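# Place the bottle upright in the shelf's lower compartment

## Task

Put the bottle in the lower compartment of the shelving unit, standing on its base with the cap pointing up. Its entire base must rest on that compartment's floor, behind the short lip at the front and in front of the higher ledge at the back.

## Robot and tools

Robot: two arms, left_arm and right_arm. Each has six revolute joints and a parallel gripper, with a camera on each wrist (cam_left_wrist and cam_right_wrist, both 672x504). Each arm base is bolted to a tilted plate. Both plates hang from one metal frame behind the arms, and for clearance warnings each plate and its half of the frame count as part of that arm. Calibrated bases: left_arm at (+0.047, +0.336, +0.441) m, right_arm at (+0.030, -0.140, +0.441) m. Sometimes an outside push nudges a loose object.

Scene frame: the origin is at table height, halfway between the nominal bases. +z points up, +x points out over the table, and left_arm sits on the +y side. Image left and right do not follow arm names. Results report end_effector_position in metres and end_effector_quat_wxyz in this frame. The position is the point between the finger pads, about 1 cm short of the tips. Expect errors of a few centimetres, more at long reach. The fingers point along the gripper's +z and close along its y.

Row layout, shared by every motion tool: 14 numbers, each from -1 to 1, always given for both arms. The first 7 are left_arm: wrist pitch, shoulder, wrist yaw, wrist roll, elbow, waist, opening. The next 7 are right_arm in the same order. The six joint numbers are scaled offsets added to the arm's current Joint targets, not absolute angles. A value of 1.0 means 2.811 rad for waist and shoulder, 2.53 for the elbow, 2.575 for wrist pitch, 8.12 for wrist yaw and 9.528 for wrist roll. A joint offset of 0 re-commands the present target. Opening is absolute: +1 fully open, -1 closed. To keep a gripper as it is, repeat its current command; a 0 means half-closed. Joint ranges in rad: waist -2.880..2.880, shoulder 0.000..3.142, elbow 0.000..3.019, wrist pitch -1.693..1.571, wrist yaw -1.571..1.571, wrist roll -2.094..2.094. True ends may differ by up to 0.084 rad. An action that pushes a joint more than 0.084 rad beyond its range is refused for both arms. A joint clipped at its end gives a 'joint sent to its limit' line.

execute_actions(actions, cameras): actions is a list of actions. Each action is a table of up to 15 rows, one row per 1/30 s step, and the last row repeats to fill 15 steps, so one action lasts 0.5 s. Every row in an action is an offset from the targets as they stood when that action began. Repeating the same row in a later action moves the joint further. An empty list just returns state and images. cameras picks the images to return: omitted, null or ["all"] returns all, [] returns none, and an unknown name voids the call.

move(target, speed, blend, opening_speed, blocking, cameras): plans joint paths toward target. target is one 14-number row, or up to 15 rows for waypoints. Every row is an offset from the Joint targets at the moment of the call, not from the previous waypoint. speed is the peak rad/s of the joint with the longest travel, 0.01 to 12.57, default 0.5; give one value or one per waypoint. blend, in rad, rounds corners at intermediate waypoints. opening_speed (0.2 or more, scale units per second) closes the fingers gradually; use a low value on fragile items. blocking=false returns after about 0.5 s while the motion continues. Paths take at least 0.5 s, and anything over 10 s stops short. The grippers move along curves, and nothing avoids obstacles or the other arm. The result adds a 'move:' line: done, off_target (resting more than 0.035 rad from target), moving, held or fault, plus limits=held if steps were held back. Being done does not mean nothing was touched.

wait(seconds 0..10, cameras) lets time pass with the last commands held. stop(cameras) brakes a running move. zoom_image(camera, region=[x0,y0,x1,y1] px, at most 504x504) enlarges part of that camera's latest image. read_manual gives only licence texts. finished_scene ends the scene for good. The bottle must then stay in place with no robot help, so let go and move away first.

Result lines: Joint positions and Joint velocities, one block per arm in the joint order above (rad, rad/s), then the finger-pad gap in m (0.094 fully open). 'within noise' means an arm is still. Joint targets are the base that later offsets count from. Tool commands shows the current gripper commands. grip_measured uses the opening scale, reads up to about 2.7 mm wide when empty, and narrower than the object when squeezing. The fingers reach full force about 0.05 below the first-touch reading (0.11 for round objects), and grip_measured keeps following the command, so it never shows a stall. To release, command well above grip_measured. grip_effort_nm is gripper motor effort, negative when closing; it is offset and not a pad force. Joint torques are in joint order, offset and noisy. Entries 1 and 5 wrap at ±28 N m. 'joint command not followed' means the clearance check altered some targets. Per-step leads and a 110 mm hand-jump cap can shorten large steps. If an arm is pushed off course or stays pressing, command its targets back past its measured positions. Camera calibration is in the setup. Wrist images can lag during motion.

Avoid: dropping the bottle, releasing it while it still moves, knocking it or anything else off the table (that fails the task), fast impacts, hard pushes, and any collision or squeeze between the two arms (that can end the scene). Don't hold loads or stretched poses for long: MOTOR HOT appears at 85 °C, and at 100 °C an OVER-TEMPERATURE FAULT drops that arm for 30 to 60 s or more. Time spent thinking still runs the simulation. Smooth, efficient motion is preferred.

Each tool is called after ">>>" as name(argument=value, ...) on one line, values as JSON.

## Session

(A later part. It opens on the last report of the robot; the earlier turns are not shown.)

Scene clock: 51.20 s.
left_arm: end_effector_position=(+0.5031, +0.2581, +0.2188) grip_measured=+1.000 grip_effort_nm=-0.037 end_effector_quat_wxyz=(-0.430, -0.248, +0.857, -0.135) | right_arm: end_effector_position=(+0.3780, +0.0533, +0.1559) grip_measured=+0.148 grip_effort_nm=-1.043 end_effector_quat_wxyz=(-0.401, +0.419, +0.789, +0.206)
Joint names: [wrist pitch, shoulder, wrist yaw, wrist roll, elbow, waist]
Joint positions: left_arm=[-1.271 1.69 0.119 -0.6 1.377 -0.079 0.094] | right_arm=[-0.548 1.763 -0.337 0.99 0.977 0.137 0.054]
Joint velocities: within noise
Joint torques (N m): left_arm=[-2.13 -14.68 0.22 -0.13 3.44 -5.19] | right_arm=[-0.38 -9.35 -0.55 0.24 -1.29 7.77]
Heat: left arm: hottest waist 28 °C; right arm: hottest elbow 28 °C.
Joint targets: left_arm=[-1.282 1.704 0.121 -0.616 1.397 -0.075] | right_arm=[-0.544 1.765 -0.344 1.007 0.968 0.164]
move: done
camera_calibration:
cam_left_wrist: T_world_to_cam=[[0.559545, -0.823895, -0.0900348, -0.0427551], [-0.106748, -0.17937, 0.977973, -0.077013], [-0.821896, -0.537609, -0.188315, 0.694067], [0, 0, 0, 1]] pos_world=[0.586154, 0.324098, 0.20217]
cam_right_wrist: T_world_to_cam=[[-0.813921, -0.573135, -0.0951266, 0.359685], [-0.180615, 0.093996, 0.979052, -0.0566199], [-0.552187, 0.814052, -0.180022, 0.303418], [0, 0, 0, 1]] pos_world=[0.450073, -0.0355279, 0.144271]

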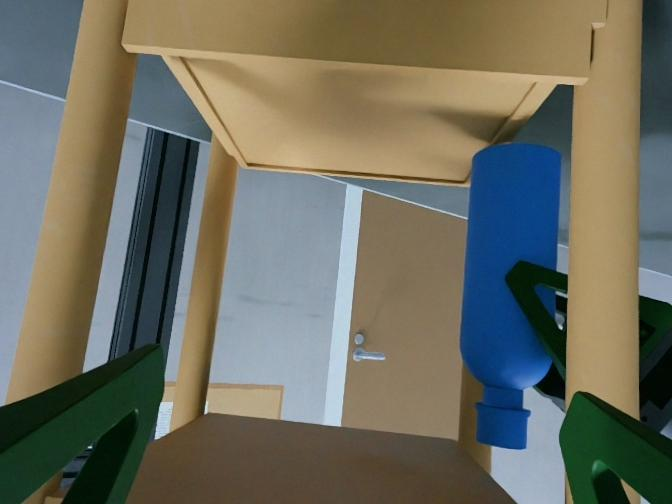

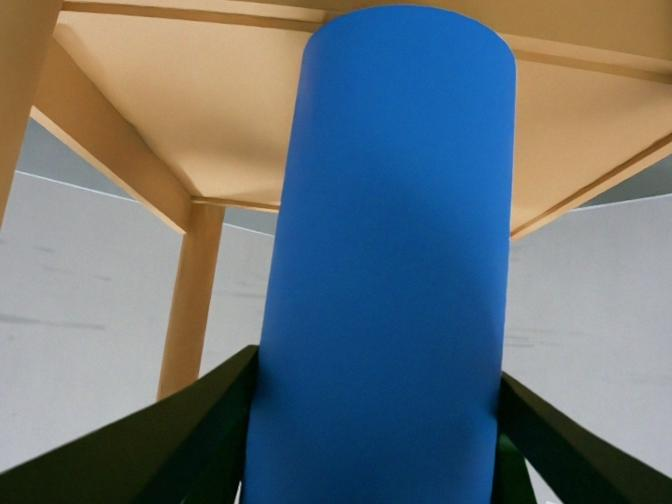

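>>> move(target=[0, 0, 0, 0, 0, 0, 1, 0.0715, 0.0290, 0.0032, 0.0126, -0.0257, 0.0423, 0.08], speed=0.12)

>>> zoom_image(camera="cam_left_wrist", region=[350, 60, 622, 264])

>>> zoom_image(camera="cam_left_wrist", region=[350, 300, 622, 504])

Scene clock: 57.50 s.
left_arm: end_effector_position=(+0.5031, +0.2581, +0.2188) grip_measured=+1.000 grip_effort_nm=-0.037 end_effector_quat_wxyz=(-0.430, -0.248, +0.857, -0.135) | right_arm: end_effector_position=(+0.3372, +0.1115, +0.1550) grip_measured=+0.149 grip_effort_nm=-1.038 end_effector_quat_wxyz=(-0.401, +0.419, +0.788, +0.207)
Joint names: [wrist pitch, shoulder, wrist yaw, wrist roll, elbow, waist]
Joint positions: left_arm=[-1.271 1.69 0.119 -0.6 1.377 -0.079 0.094] | right_arm=[-0.365 1.845 -0.311 1.11 0.916 0.253 0.054]
Joint velocities: within noise
Joint torques (N m): left_arm=[-2.1 -14.56 0.22 -0.12 3.51 -5.19] | right_arm=[-0.21 -8.59 -0.63 0.14 -2.24 8.88]
Heat: left arm: hottest waist 28 °C; right arm: hottest elbow 28 °C.
Joint targets: left_arm=[-1.282 1.704 0.121 -0.616 1.397 -0.075] | right_arm=[-0.360 1.846 -0.318 1.127 0.902 0.283]
move: done
camera_calibration:
cam_left_wrist: T_world_to_cam=[[0.559545, -0.823895, -0.0900348, -0.0427551], [-0.106748, -0.17937, 0.977973, -0.077013], [-0.821896, -0.537609, -0.188315, 0.694067], [0, 0, 0, 1]] pos_world=[0.586154, 0.324098, 0.20217]
cam_right_wrist: T_world_to_cam=[[-0.815546, -0.570678, -0.0959745, 0.360178], [-0.180017, 0.0925638, 0.979299, -0.0686453], [-0.549981, 0.81594, -0.178222, 0.23216], [0, 0, 0, 1]] pos_world=[0.409068, 0.022471, 0.143168]

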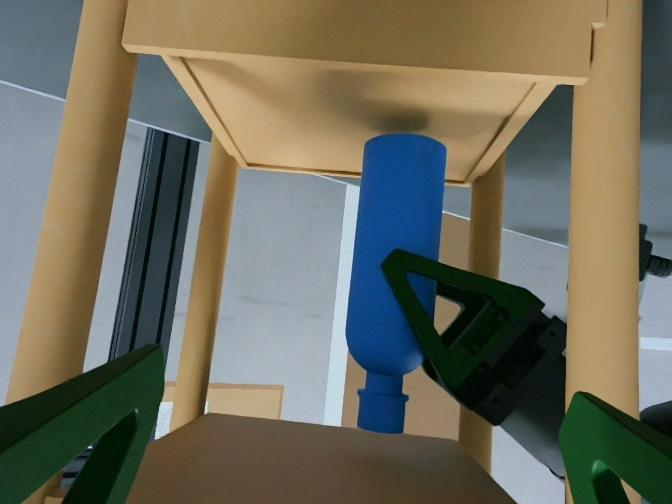

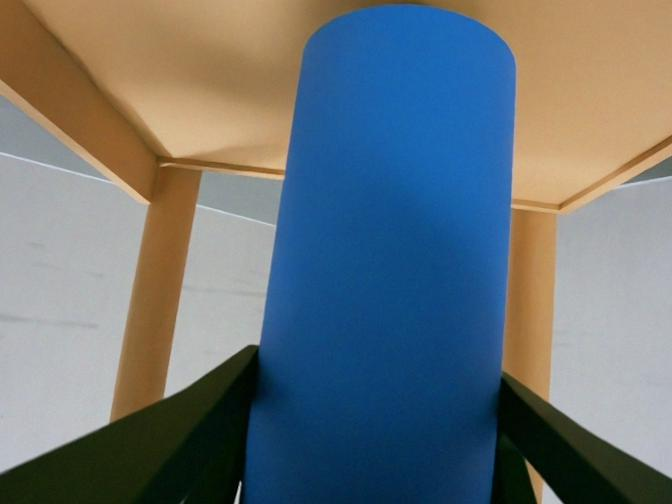

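Scaled by 1.853 from the camera's 672x504 image, which has a finer 960x720 frame.

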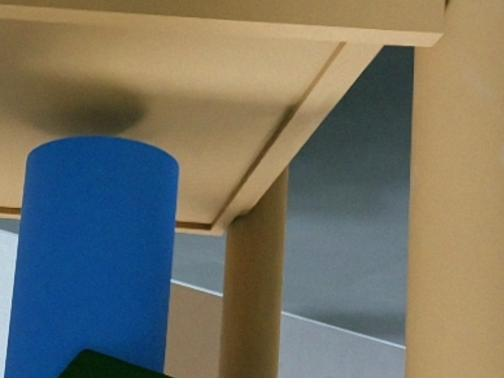

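Scaled by 1.853 from the camera's 672x504 image, which has a finer 960x720 frame.

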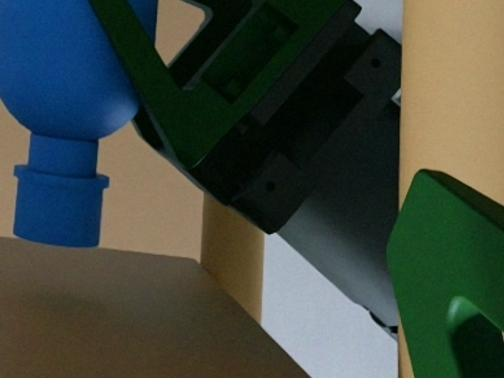

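>>> move(target=[0, 0, 0, 0, 0, 0, 1, 0.0025, 0.0108, -0.0005, -0.0014, 0.0078, -0.0048, 0.08], speed=0.06, cameras=["cam_left_wrist"])

>>> zoom_image(camera="cam_left_wrist", region=[320, 40, 560, 220])

Scene clock: 59.23 s.
left_arm: end_effector_position=(+0.5031, +0.2581, +0.2188) grip_measured=+1.000 grip_effort_nm=-0.037 end_effector_quat_wxyz=(-0.430, -0.248, +0.857, -0.135) | right_arm: end_effector_position=(+0.3249, +0.1142, +0.1487) grip_measured=+0.148 grip_effort_nm=-1.043 end_effector_quat_wxyz=(-0.410, +0.417, +0.786, +0.200)
Joint names: [wrist pitch, shoulder, wrist yaw, wrist roll, elbow, waist]
Joint positions: left_arm=[-1.271 1.69 0.119 -0.6 1.377 -0.079 0.094] | right_arm=[-0.358 1.875 -0.311 1.111 0.916 0.253 0.054]
Joint velocities: within noise
Joint torques (N m): left_arm=[-2.1 -14.8 0.21 -0.12 3.41 -5.07] | right_arm=[-0.17 -8.53 -0.77 0.06 -0.79 8.06]
Heat: left arm: hottest waist 28 °C; right arm: hottest elbow 28 °C.
Joint targets: left_arm=[-1.282 1.704 0.121 -0.616 1.397 -0.075] | right_arm=[-0.354 1.876 -0.322 1.114 0.922 0.269]
move: done
camera_calibration:
cam_left_wrist: T_world_to_cam=[[0.559545, -0.823895, -0.0900348, -0.0427551], [-0.106748, -0.17937, 0.977973, -0.077013], [-0.821896, -0.537609, -0.188315, 0.694067], [0, 0, 0, 1]] pos_world=[0.586154, 0.324098, 0.20217]
Images, in order (width x height): cam_left_wrist 672x504.

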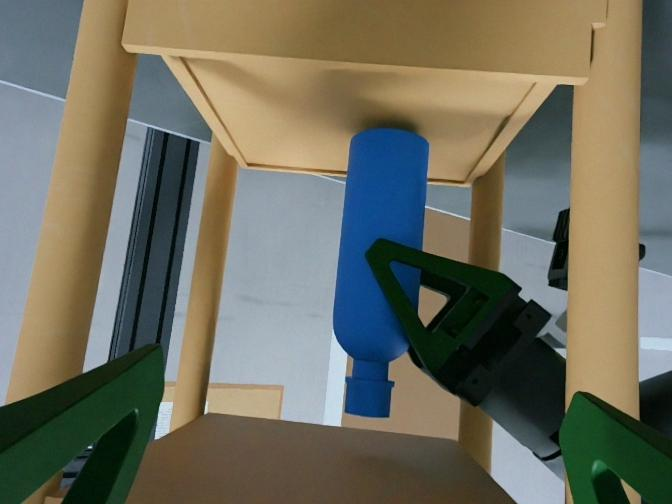

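Scaled by 2.100 from the camera's 672x504 image, which has a finer 960x720 frame.

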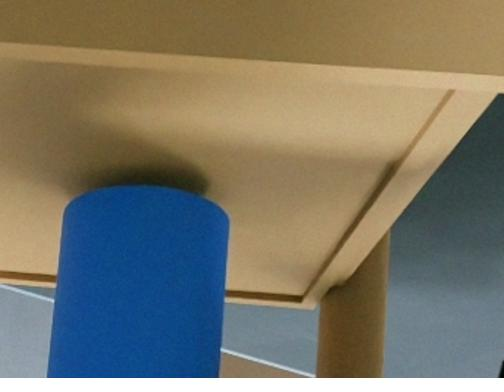

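>>> move(target=[0, 0, 0, 0, 0, 0, 1, 0.0132, 0.0080, 0, -0.0036, 0.0047, -0.0078, 0.08], speed=0.06, cameras=["cam_left_wrist", "cam_right_wrist"])

>>> zoom_image(camera="cam_left_wrist", region=[320, 40, 560, 220])

Scene clock: 60.83 s.
left_arm: end_effector_position=(+0.5031, +0.2581, +0.2188) grip_measured=+1.000 grip_effort_nm=-0.042 end_effector_quat_wxyz=(-0.430, -0.248, +0.857, -0.135) | right_arm: end_effector_position=(+0.3303, +0.1163, +0.1392) grip_measured=+0.148 grip_effort_nm=-1.043 end_effector_quat_wxyz=(-0.401, +0.418, +0.788, +0.209)
Joint names: [wrist pitch, shoulder, wrist yaw, wrist roll, elbow, waist]
Joint positions: left_arm=[-1.271 1.69 0.119 -0.6 1.377 -0.079 0.094] | right_arm=[-0.329 1.894 -0.315 1.099 0.928 0.245 0.054]
Joint velocities: within noise
Joint torques (N m): left_arm=[-2.13 -14.86 0.22 -0.11 3.48 -5.13] | right_arm=[0.14 -8.47 -0.56 -0.16 -0.91 7]
Heat: left arm: hottest waist 28 °C; right arm: hottest elbow 28 °C.
Joint targets: left_arm=[-1.282 1.704 0.121 -0.616 1.397 -0.075] | right_arm=[-0.320 1.899 -0.322 1.079 0.934 0.247]
move: done
camera_calibration:
cam_left_wrist: T_world_to_cam=[[0.559545, -0.823895, -0.0900348, -0.0427551], [-0.106748, -0.17937, 0.977973, -0.077013], [-0.821896, -0.537609, -0.188315, 0.694067], [0, 0, 0, 1]] pos_world=[0.586154, 0.324098, 0.20217]
cam_right_wrist: T_world_to_cam=[[-0.815418, -0.570049, -0.100689, 0.356291], [-0.183053, 0.08891, 0.979074, -0.0534053], [-0.549168, 0.816786, -0.176848, 0.22109], [0, 0, 0, 1]] pos_world=[0.402166, 0.0272681, 0.127262]

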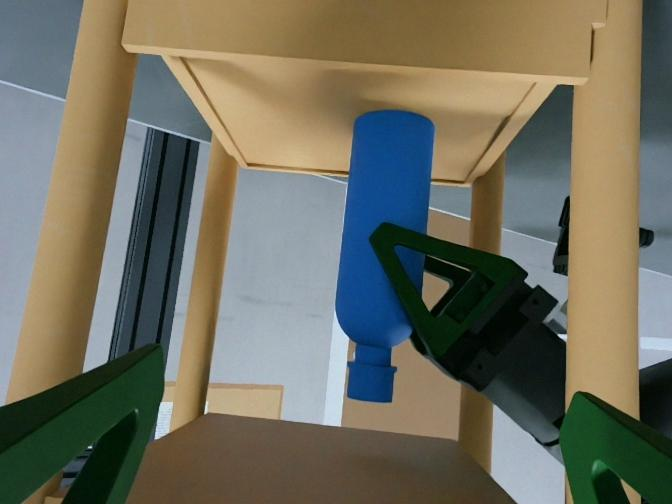

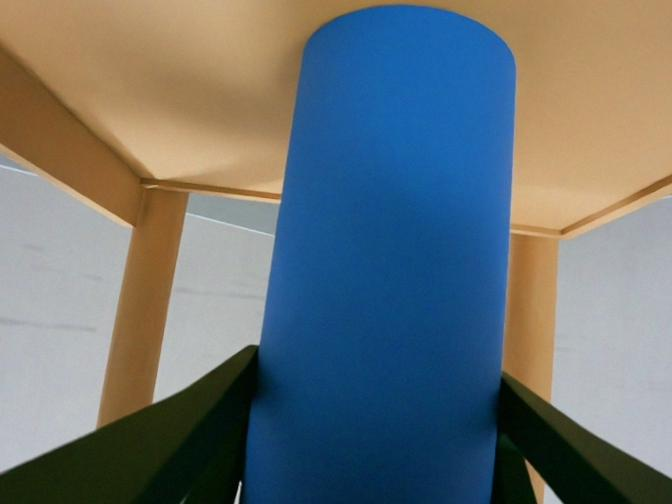

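Scaled by 2.100 from the camera's 672x504 image, which has a finer 960x720 frame.

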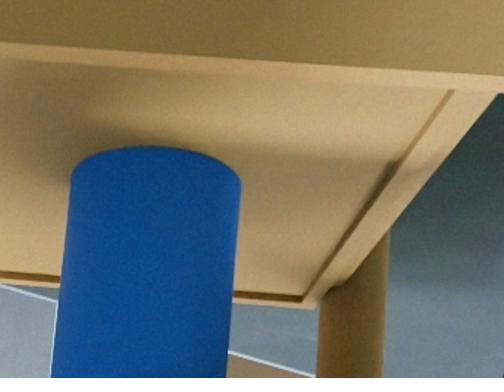

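>>> move(target=[0, 0, 0, 0, 0, 0, 1, 0.0012, 0.0045, 0, -0.0003, 0.0032, -0.002, 0.08], speed=0.05, cameras=["cam_left_wrist"])

>>> zoom_image(camera="cam_left_wrist", region=[320, 40, 560, 220])

Scene clock: 61.80 s.
left_arm: end_effector_position=(+0.5031, +0.2581, +0.2188) grip_measured=+1.000 grip_effort_nm=-0.042 end_effector_quat_wxyz=(-0.430, -0.248, +0.857, -0.135) | right_arm: end_effector_position=(+0.3301, +0.1177, +0.1389) grip_measured=+0.148 grip_effort_nm=-1.043 end_effector_quat_wxyz=(-0.402, +0.418, +0.787, +0.211)
Joint names: [wrist pitch, shoulder, wrist yaw, wrist roll, elbow, waist]
Joint positions: left_arm=[-1.271 1.69 0.119 -0.6 1.377 -0.079 0.094] | right_arm=[-0.327 1.898 -0.322 1.097 0.93 0.245 0.054]
Joint velocities: within noise
Joint torques (N m): left_arm=[-2.13 -14.8 0.21 -0.12 3.44 -5.13] | right_arm=[0.06 -7.88 -0.33 -0.19 -0.35 6.59]
Heat: left arm: hottest waist 28 °C; right arm: hottest elbow 28 °C.
Joint targets: left_arm=[-1.282 1.704 0.121 -0.616 1.397 -0.075] | right_arm=[-0.317 1.912 -0.322 1.076 0.942 0.242]
move: done
camera_calibration:
cam_left_wrist: T_world_to_cam=[[0.559545, -0.823895, -0.0900348, -0.0427551], [-0.106748, -0.17937, 0.977973, -0.077013], [-0.821896, -0.537609, -0.188315, 0.694067], [0, 0, 0, 1]] pos_world=[0.586154, 0.324098, 0.20217]
Images, in order (width x height): cam_left_wrist 672x504.

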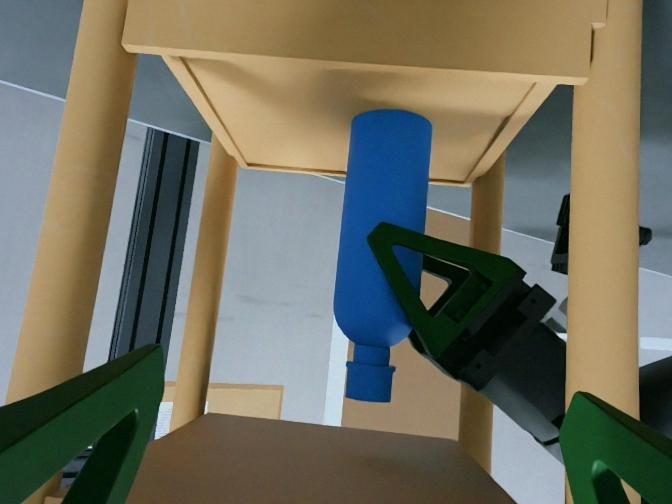

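Scaled by 2.100 from the camera's 672x504 image, which has a finer 960x720 frame.

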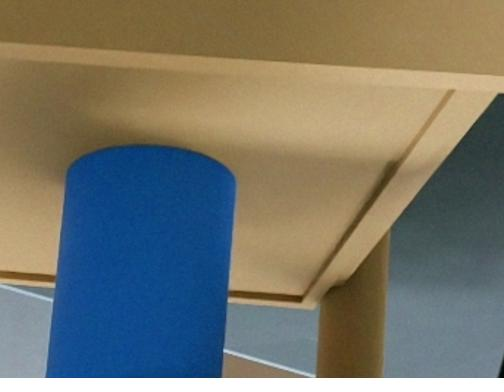

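>>> move(target=[0, 0, 0, 0, 0, 0, 1, 0.001, 0.0036, 0, -0.0003, 0.0026, -0.0016, 0.08], speed=0.05, cameras=["cam_left_wrist"])

>>> zoom_image(camera="cam_left_wrist", region=[320, 40, 560, 220])

Scene clock: 62.60 s.
left_arm: end_effector_position=(+0.5031, +0.2581, +0.2188) grip_measured=+1.000 grip_effort_nm=-0.042 end_effector_quat_wxyz=(-0.430, -0.248, +0.857, -0.135) | right_arm: end_effector_position=(+0.3311, +0.1189, +0.1383) grip_measured=+0.148 grip_effort_nm=-1.043 end_effector_quat_wxyz=(-0.403, +0.418, +0.786, +0.213)
Joint names: [wrist pitch, shoulder, wrist yaw, wrist roll, elbow, waist]
Joint positions: left_arm=[-1.271 1.69 0.119 -0.6 1.377 -0.079 0.094] | right_arm=[-0.327 1.901 -0.326 1.097 0.935 0.245 0.054]
Joint velocities: within noise
Joint torques (N m): left_arm=[-2.07 -14.8 0.22 -0.13 3.41 -5.19] | right_arm=[0.21 -7.24 -0.16 -0.22 -0.1 6.65]
Heat: left arm: hottest waist 28 °C; right arm: hottest elbow 28 °C.
Joint targets: left_arm=[-1.282 1.704 0.121 -0.616 1.397 -0.075] | right_arm=[-0.314 1.922 -0.322 1.073 0.949 0.237]
move: done
camera_calibration:
cam_left_wrist: T_world_to_cam=[[0.559545, -0.823895, -0.0900348, -0.0427551], [-0.106748, -0.17937, 0.977973, -0.077013], [-0.821896, -0.537609, -0.188315, 0.694067], [0, 0, 0, 1]] pos_world=[0.586154, 0.324098, 0.20217]
Images, in order (width x height): cam_left_wrist 672x504.

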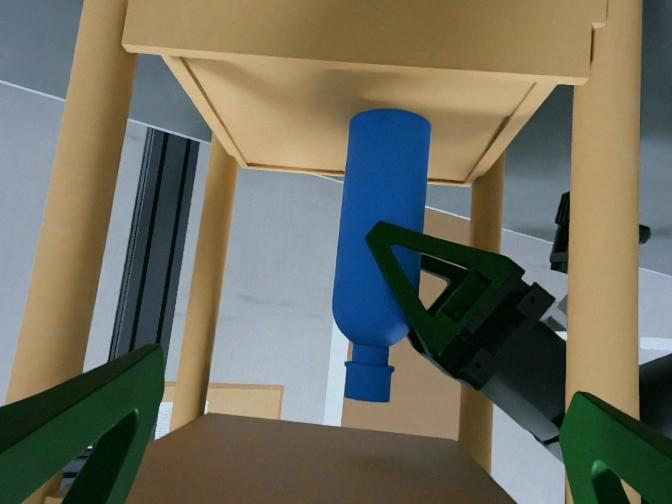

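Scaled by 2.100 from the camera's 672x504 image, which has a finer 960x720 frame.

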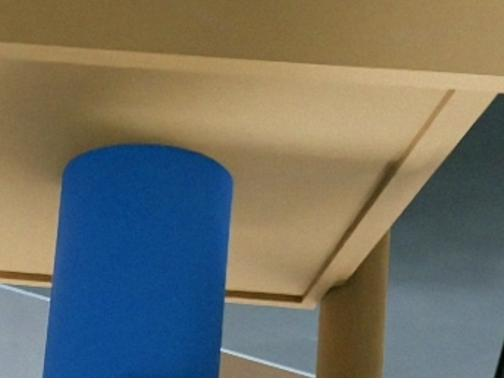

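>>> move(target=[[0, 0, 0, 0, 0, 0, 1, -0.0043, -0.0068, 0, 0, 0, 0, 0.08], [0, 0, 0, 0, 0, 0, 1, -0.0043, -0.0068, 0, 0, 0, 0, 0.75]], speed=0.05, opening_speed=0.5)

Scene clock: 67.17 s.
left_arm: end_effector_position=(+0.5031, +0.2581, +0.2188) grip_measured=+1.000 grip_effort_nm=-0.037 end_effector_quat_wxyz=(-0.430, -0.248, +0.857, -0.135) | right_arm: end_effector_position=(+0.3352, +0.1180, +0.1362) grip_measured=+0.747 grip_effort_nm=0.120 end_effector_quat_wxyz=(-0.399, +0.417, +0.788, +0.215)
Joint names: [wrist pitch, shoulder, wrist yaw, wrist roll, elbow, waist]
Joint positions: left_arm=[-1.271 1.69 0.119 -0.6 1.377 -0.079 0.094] | right_arm=[-0.327 1.901 -0.323 1.09 0.942 0.242 0.082]
Joint velocities: within noise
Joint torques (N m): left_arm=[-2.1 -14.74 0.23 -0.13 3.44 -5.07] | right_arm=[-0.23 -8.76 -0.33 -0.12 -0.68 6.65]
Heat: left arm: hottest waist 28 °C; right arm: hottest elbow 28 °C.
Joint targets: left_arm=[-1.282 1.704 0.121 -0.616 1.397 -0.075] | right_arm=[-0.325 1.903 -0.322 1.073 0.949 0.237]
move: done
camera_calibration:
cam_left_wrist: T_world_to_cam=[[0.559545, -0.823895, -0.0900348, -0.0427551], [-0.106748, -0.17937, 0.977973, -0.077013], [-0.821896, -0.537609, -0.188315, 0.694067], [0, 0, 0, 1]] pos_world=[0.586154, 0.324098, 0.20217]
cam_right_wrist: T_world_to_cam=[[-0.816184, -0.566601, -0.11317, 0.36254], [-0.19176, 0.0808663, 0.978105, -0.0456264], [-0.545044, 0.820014, -0.174653, 0.219805], [0, 0, 0, 1]] pos_world=[0.406954, 0.0288619, 0.124046]

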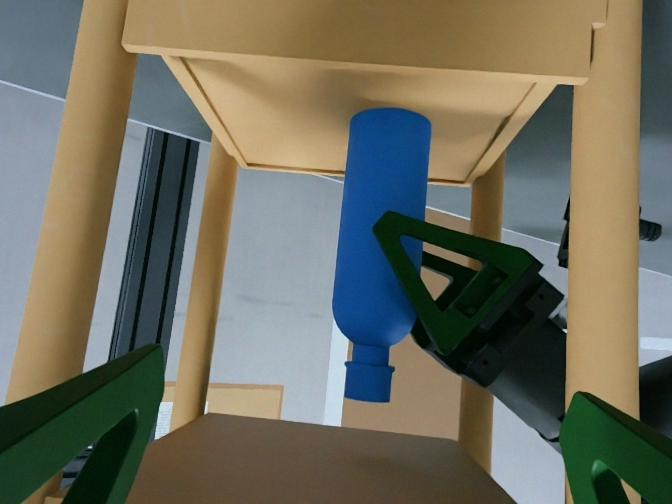

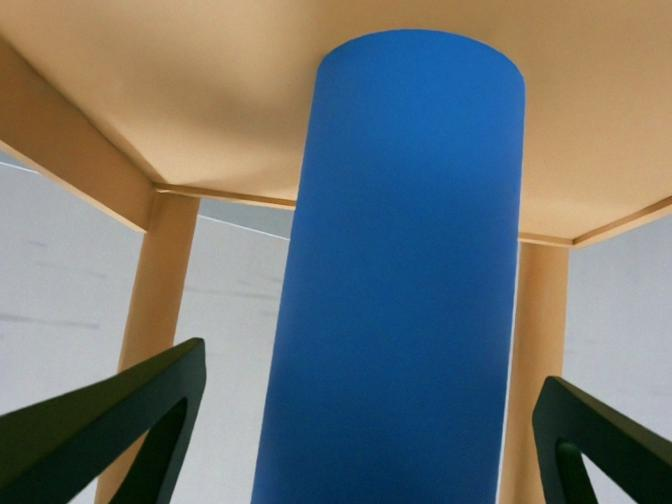

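>>> move(target=[0, 0, 0, 0, 0, 0, 1, -0.0532, -0.0321, -0.0014, -0.0067, 0.0063, -0.0260, 0.9], speed=0.1, opening_speed=1.0)

Scene clock: 69.83 s.
left_arm: end_effector_position=(+0.5031, +0.2581, +0.2188) grip_measured=+1.000 grip_effort_nm=-0.037 end_effector_quat_wxyz=(-0.430, -0.248, +0.857, -0.135) | right_arm: end_effector_position=(+0.3550, +0.0768, +0.1405) grip_measured=+0.898 grip_effort_nm=0.120 end_effector_quat_wxyz=(-0.402, +0.420, +0.787, +0.204)
Joint names: [wrist pitch, shoulder, wrist yaw, wrist roll, elbow, waist]
Joint positions: left_arm=[-1.271 1.69 0.119 -0.6 1.377 -0.079 0.094] | right_arm=[-0.45 1.833 -0.331 1.026 0.958 0.168 0.089]
Joint velocities: within noise
Joint torques (N m): left_arm=[-2.11 -14.62 0.22 -0.12 3.44 -5.19] | right_arm=[-0.73 -11.05 -0.41 -0.18 -0.47 5.95]
Heat: left arm: hottest waist 28 °C; right arm: hottest elbow 28 °C.
Joint targets: left_arm=[-1.282 1.704 0.121 -0.616 1.397 -0.075] | right_arm=[-0.462 1.813 -0.333 1.009 0.965 0.164]
move: done
camera_calibration:
cam_left_wrist: T_world_to_cam=[[0.559545, -0.823895, -0.0900348, -0.0427551], [-0.106748, -0.17937, 0.977973, -0.077013], [-0.821896, -0.537609, -0.188315, 0.694067], [0, 0, 0, 1]] pos_world=[0.586154, 0.324098, 0.20217]
cam_right_wrist: T_world_to_cam=[[-0.815621, -0.571492, -0.0903234, 0.35285], [-0.175441, 0.0955225, 0.979845, -0.0499332], [-0.551346, 0.815029, -0.178173, 0.268147], [0, 0, 0, 1]] pos_world=[0.426873, -0.0121267, 0.128574]

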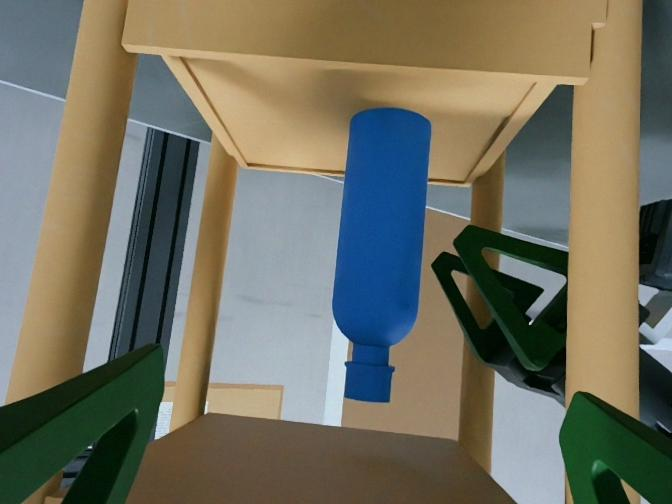

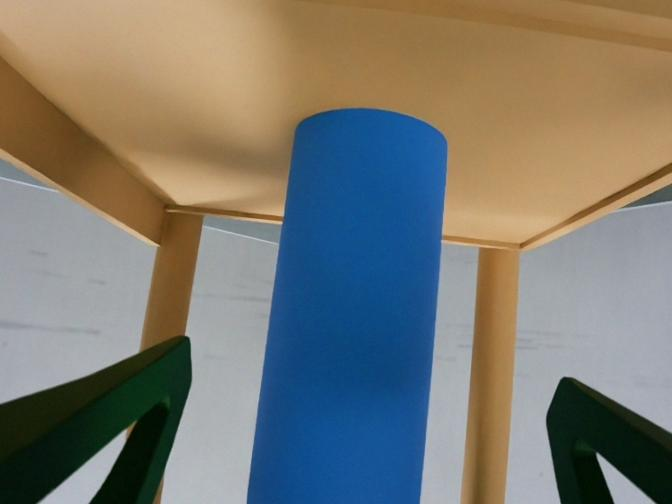

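>>> move(target=[[0, 0, 0, 0, 0, 0, 1, -0.0503, -0.0197, -0.0023, -0.0084, 0.0187, -0.0281, 0.9], [0, 0, 0, 0, 0, 0, 1, -0.1231, -0.0420, -0.0049, -0.0195, 0.0526, -0.0637, 0.9]], speed=0.25, blend=0.03)

>>> zoom_image(camera="cam_left_wrist", region=[320, 40, 560, 220])

Scene clock: 72.07 s.
left_arm: end_effector_position=(+0.5031, +0.2581, +0.2188) grip_measured=+1.000 grip_effort_nm=-0.042 end_effector_quat_wxyz=(-0.430, -0.248, +0.857, -0.135) | right_arm: end_effector_position=(+0.4217, -0.0230, +0.1521) grip_measured=+0.898 grip_effort_nm=0.125 end_effector_quat_wxyz=(-0.403, +0.422, +0.786, +0.204)
Joint names: [wrist pitch, shoulder, wrist yaw, wrist roll, elbow, waist]
Joint positions: left_arm=[-1.271 1.69 0.119 -0.6 1.377 -0.079 0.094] | right_arm=[-0.765 1.715 -0.37 0.841 1.09 -0.014 0.089]
Joint velocities: within noise
Joint torques (N m): left_arm=[-2.11 -14.92 0.23 -0.12 3.43 -5.19] | right_arm=[-1.02 -12.28 -0.38 -0.11 1.03 4.37]
Heat: left arm: hottest waist 28 °C; right arm: hottest elbow 28 °C.
Joint targets: left_arm=[-1.282 1.704 0.121 -0.616 1.397 -0.075] | right_arm=[-0.779 1.694 -0.373 0.824 1.098 -0.015]
move: done
camera_calibration:
cam_left_wrist: T_world_to_cam=[[0.559545, -0.823895, -0.0900348, -0.0427551], [-0.106748, -0.17937, 0.977973, -0.077013], [-0.821896, -0.537609, -0.188315, 0.694067], [0, 0, 0, 1]] pos_world=[0.586154, 0.324098, 0.20217]
cam_right_wrist: T_world_to_cam=[[-0.817353, -0.569407, -0.0878043, 0.351712], [-0.17272, 0.0967793, 0.980205, -0.0412365], [-0.549638, 0.816339, -0.177451, 0.387564], [0, 0, 0, 1]] pos_world=[0.493371, -0.112126, 0.140076]

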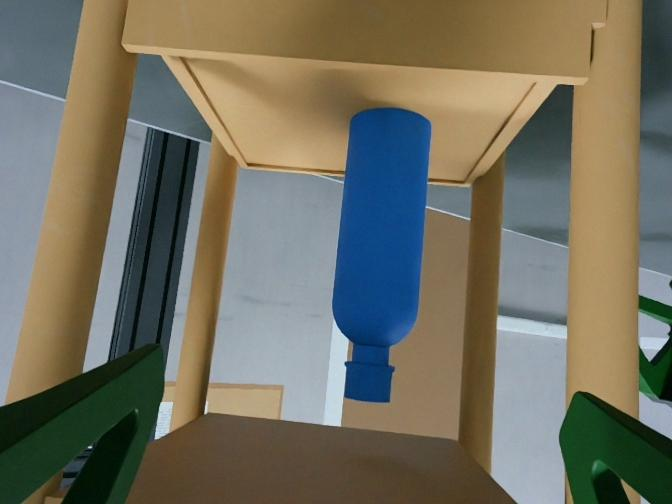

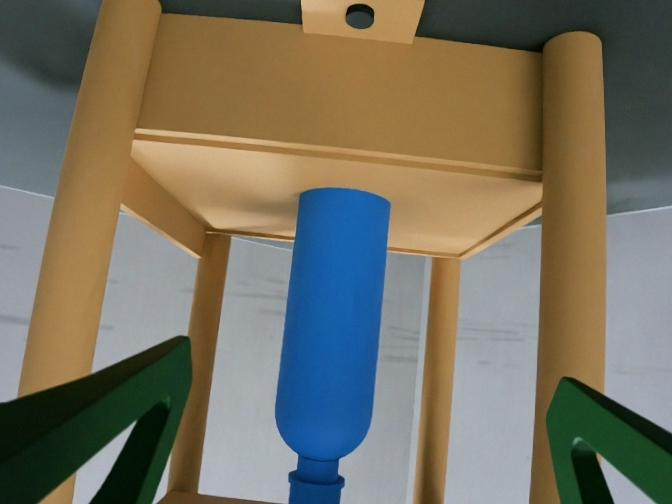

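Scaled by 2.100 from the camera's 672x504 image, which has a finer 960x720 frame.

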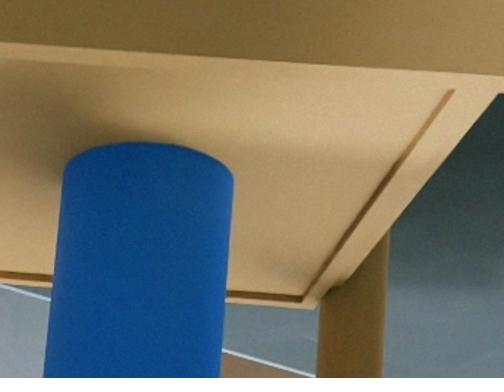

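>>> finished_scene()

The scene is finished: the task was done.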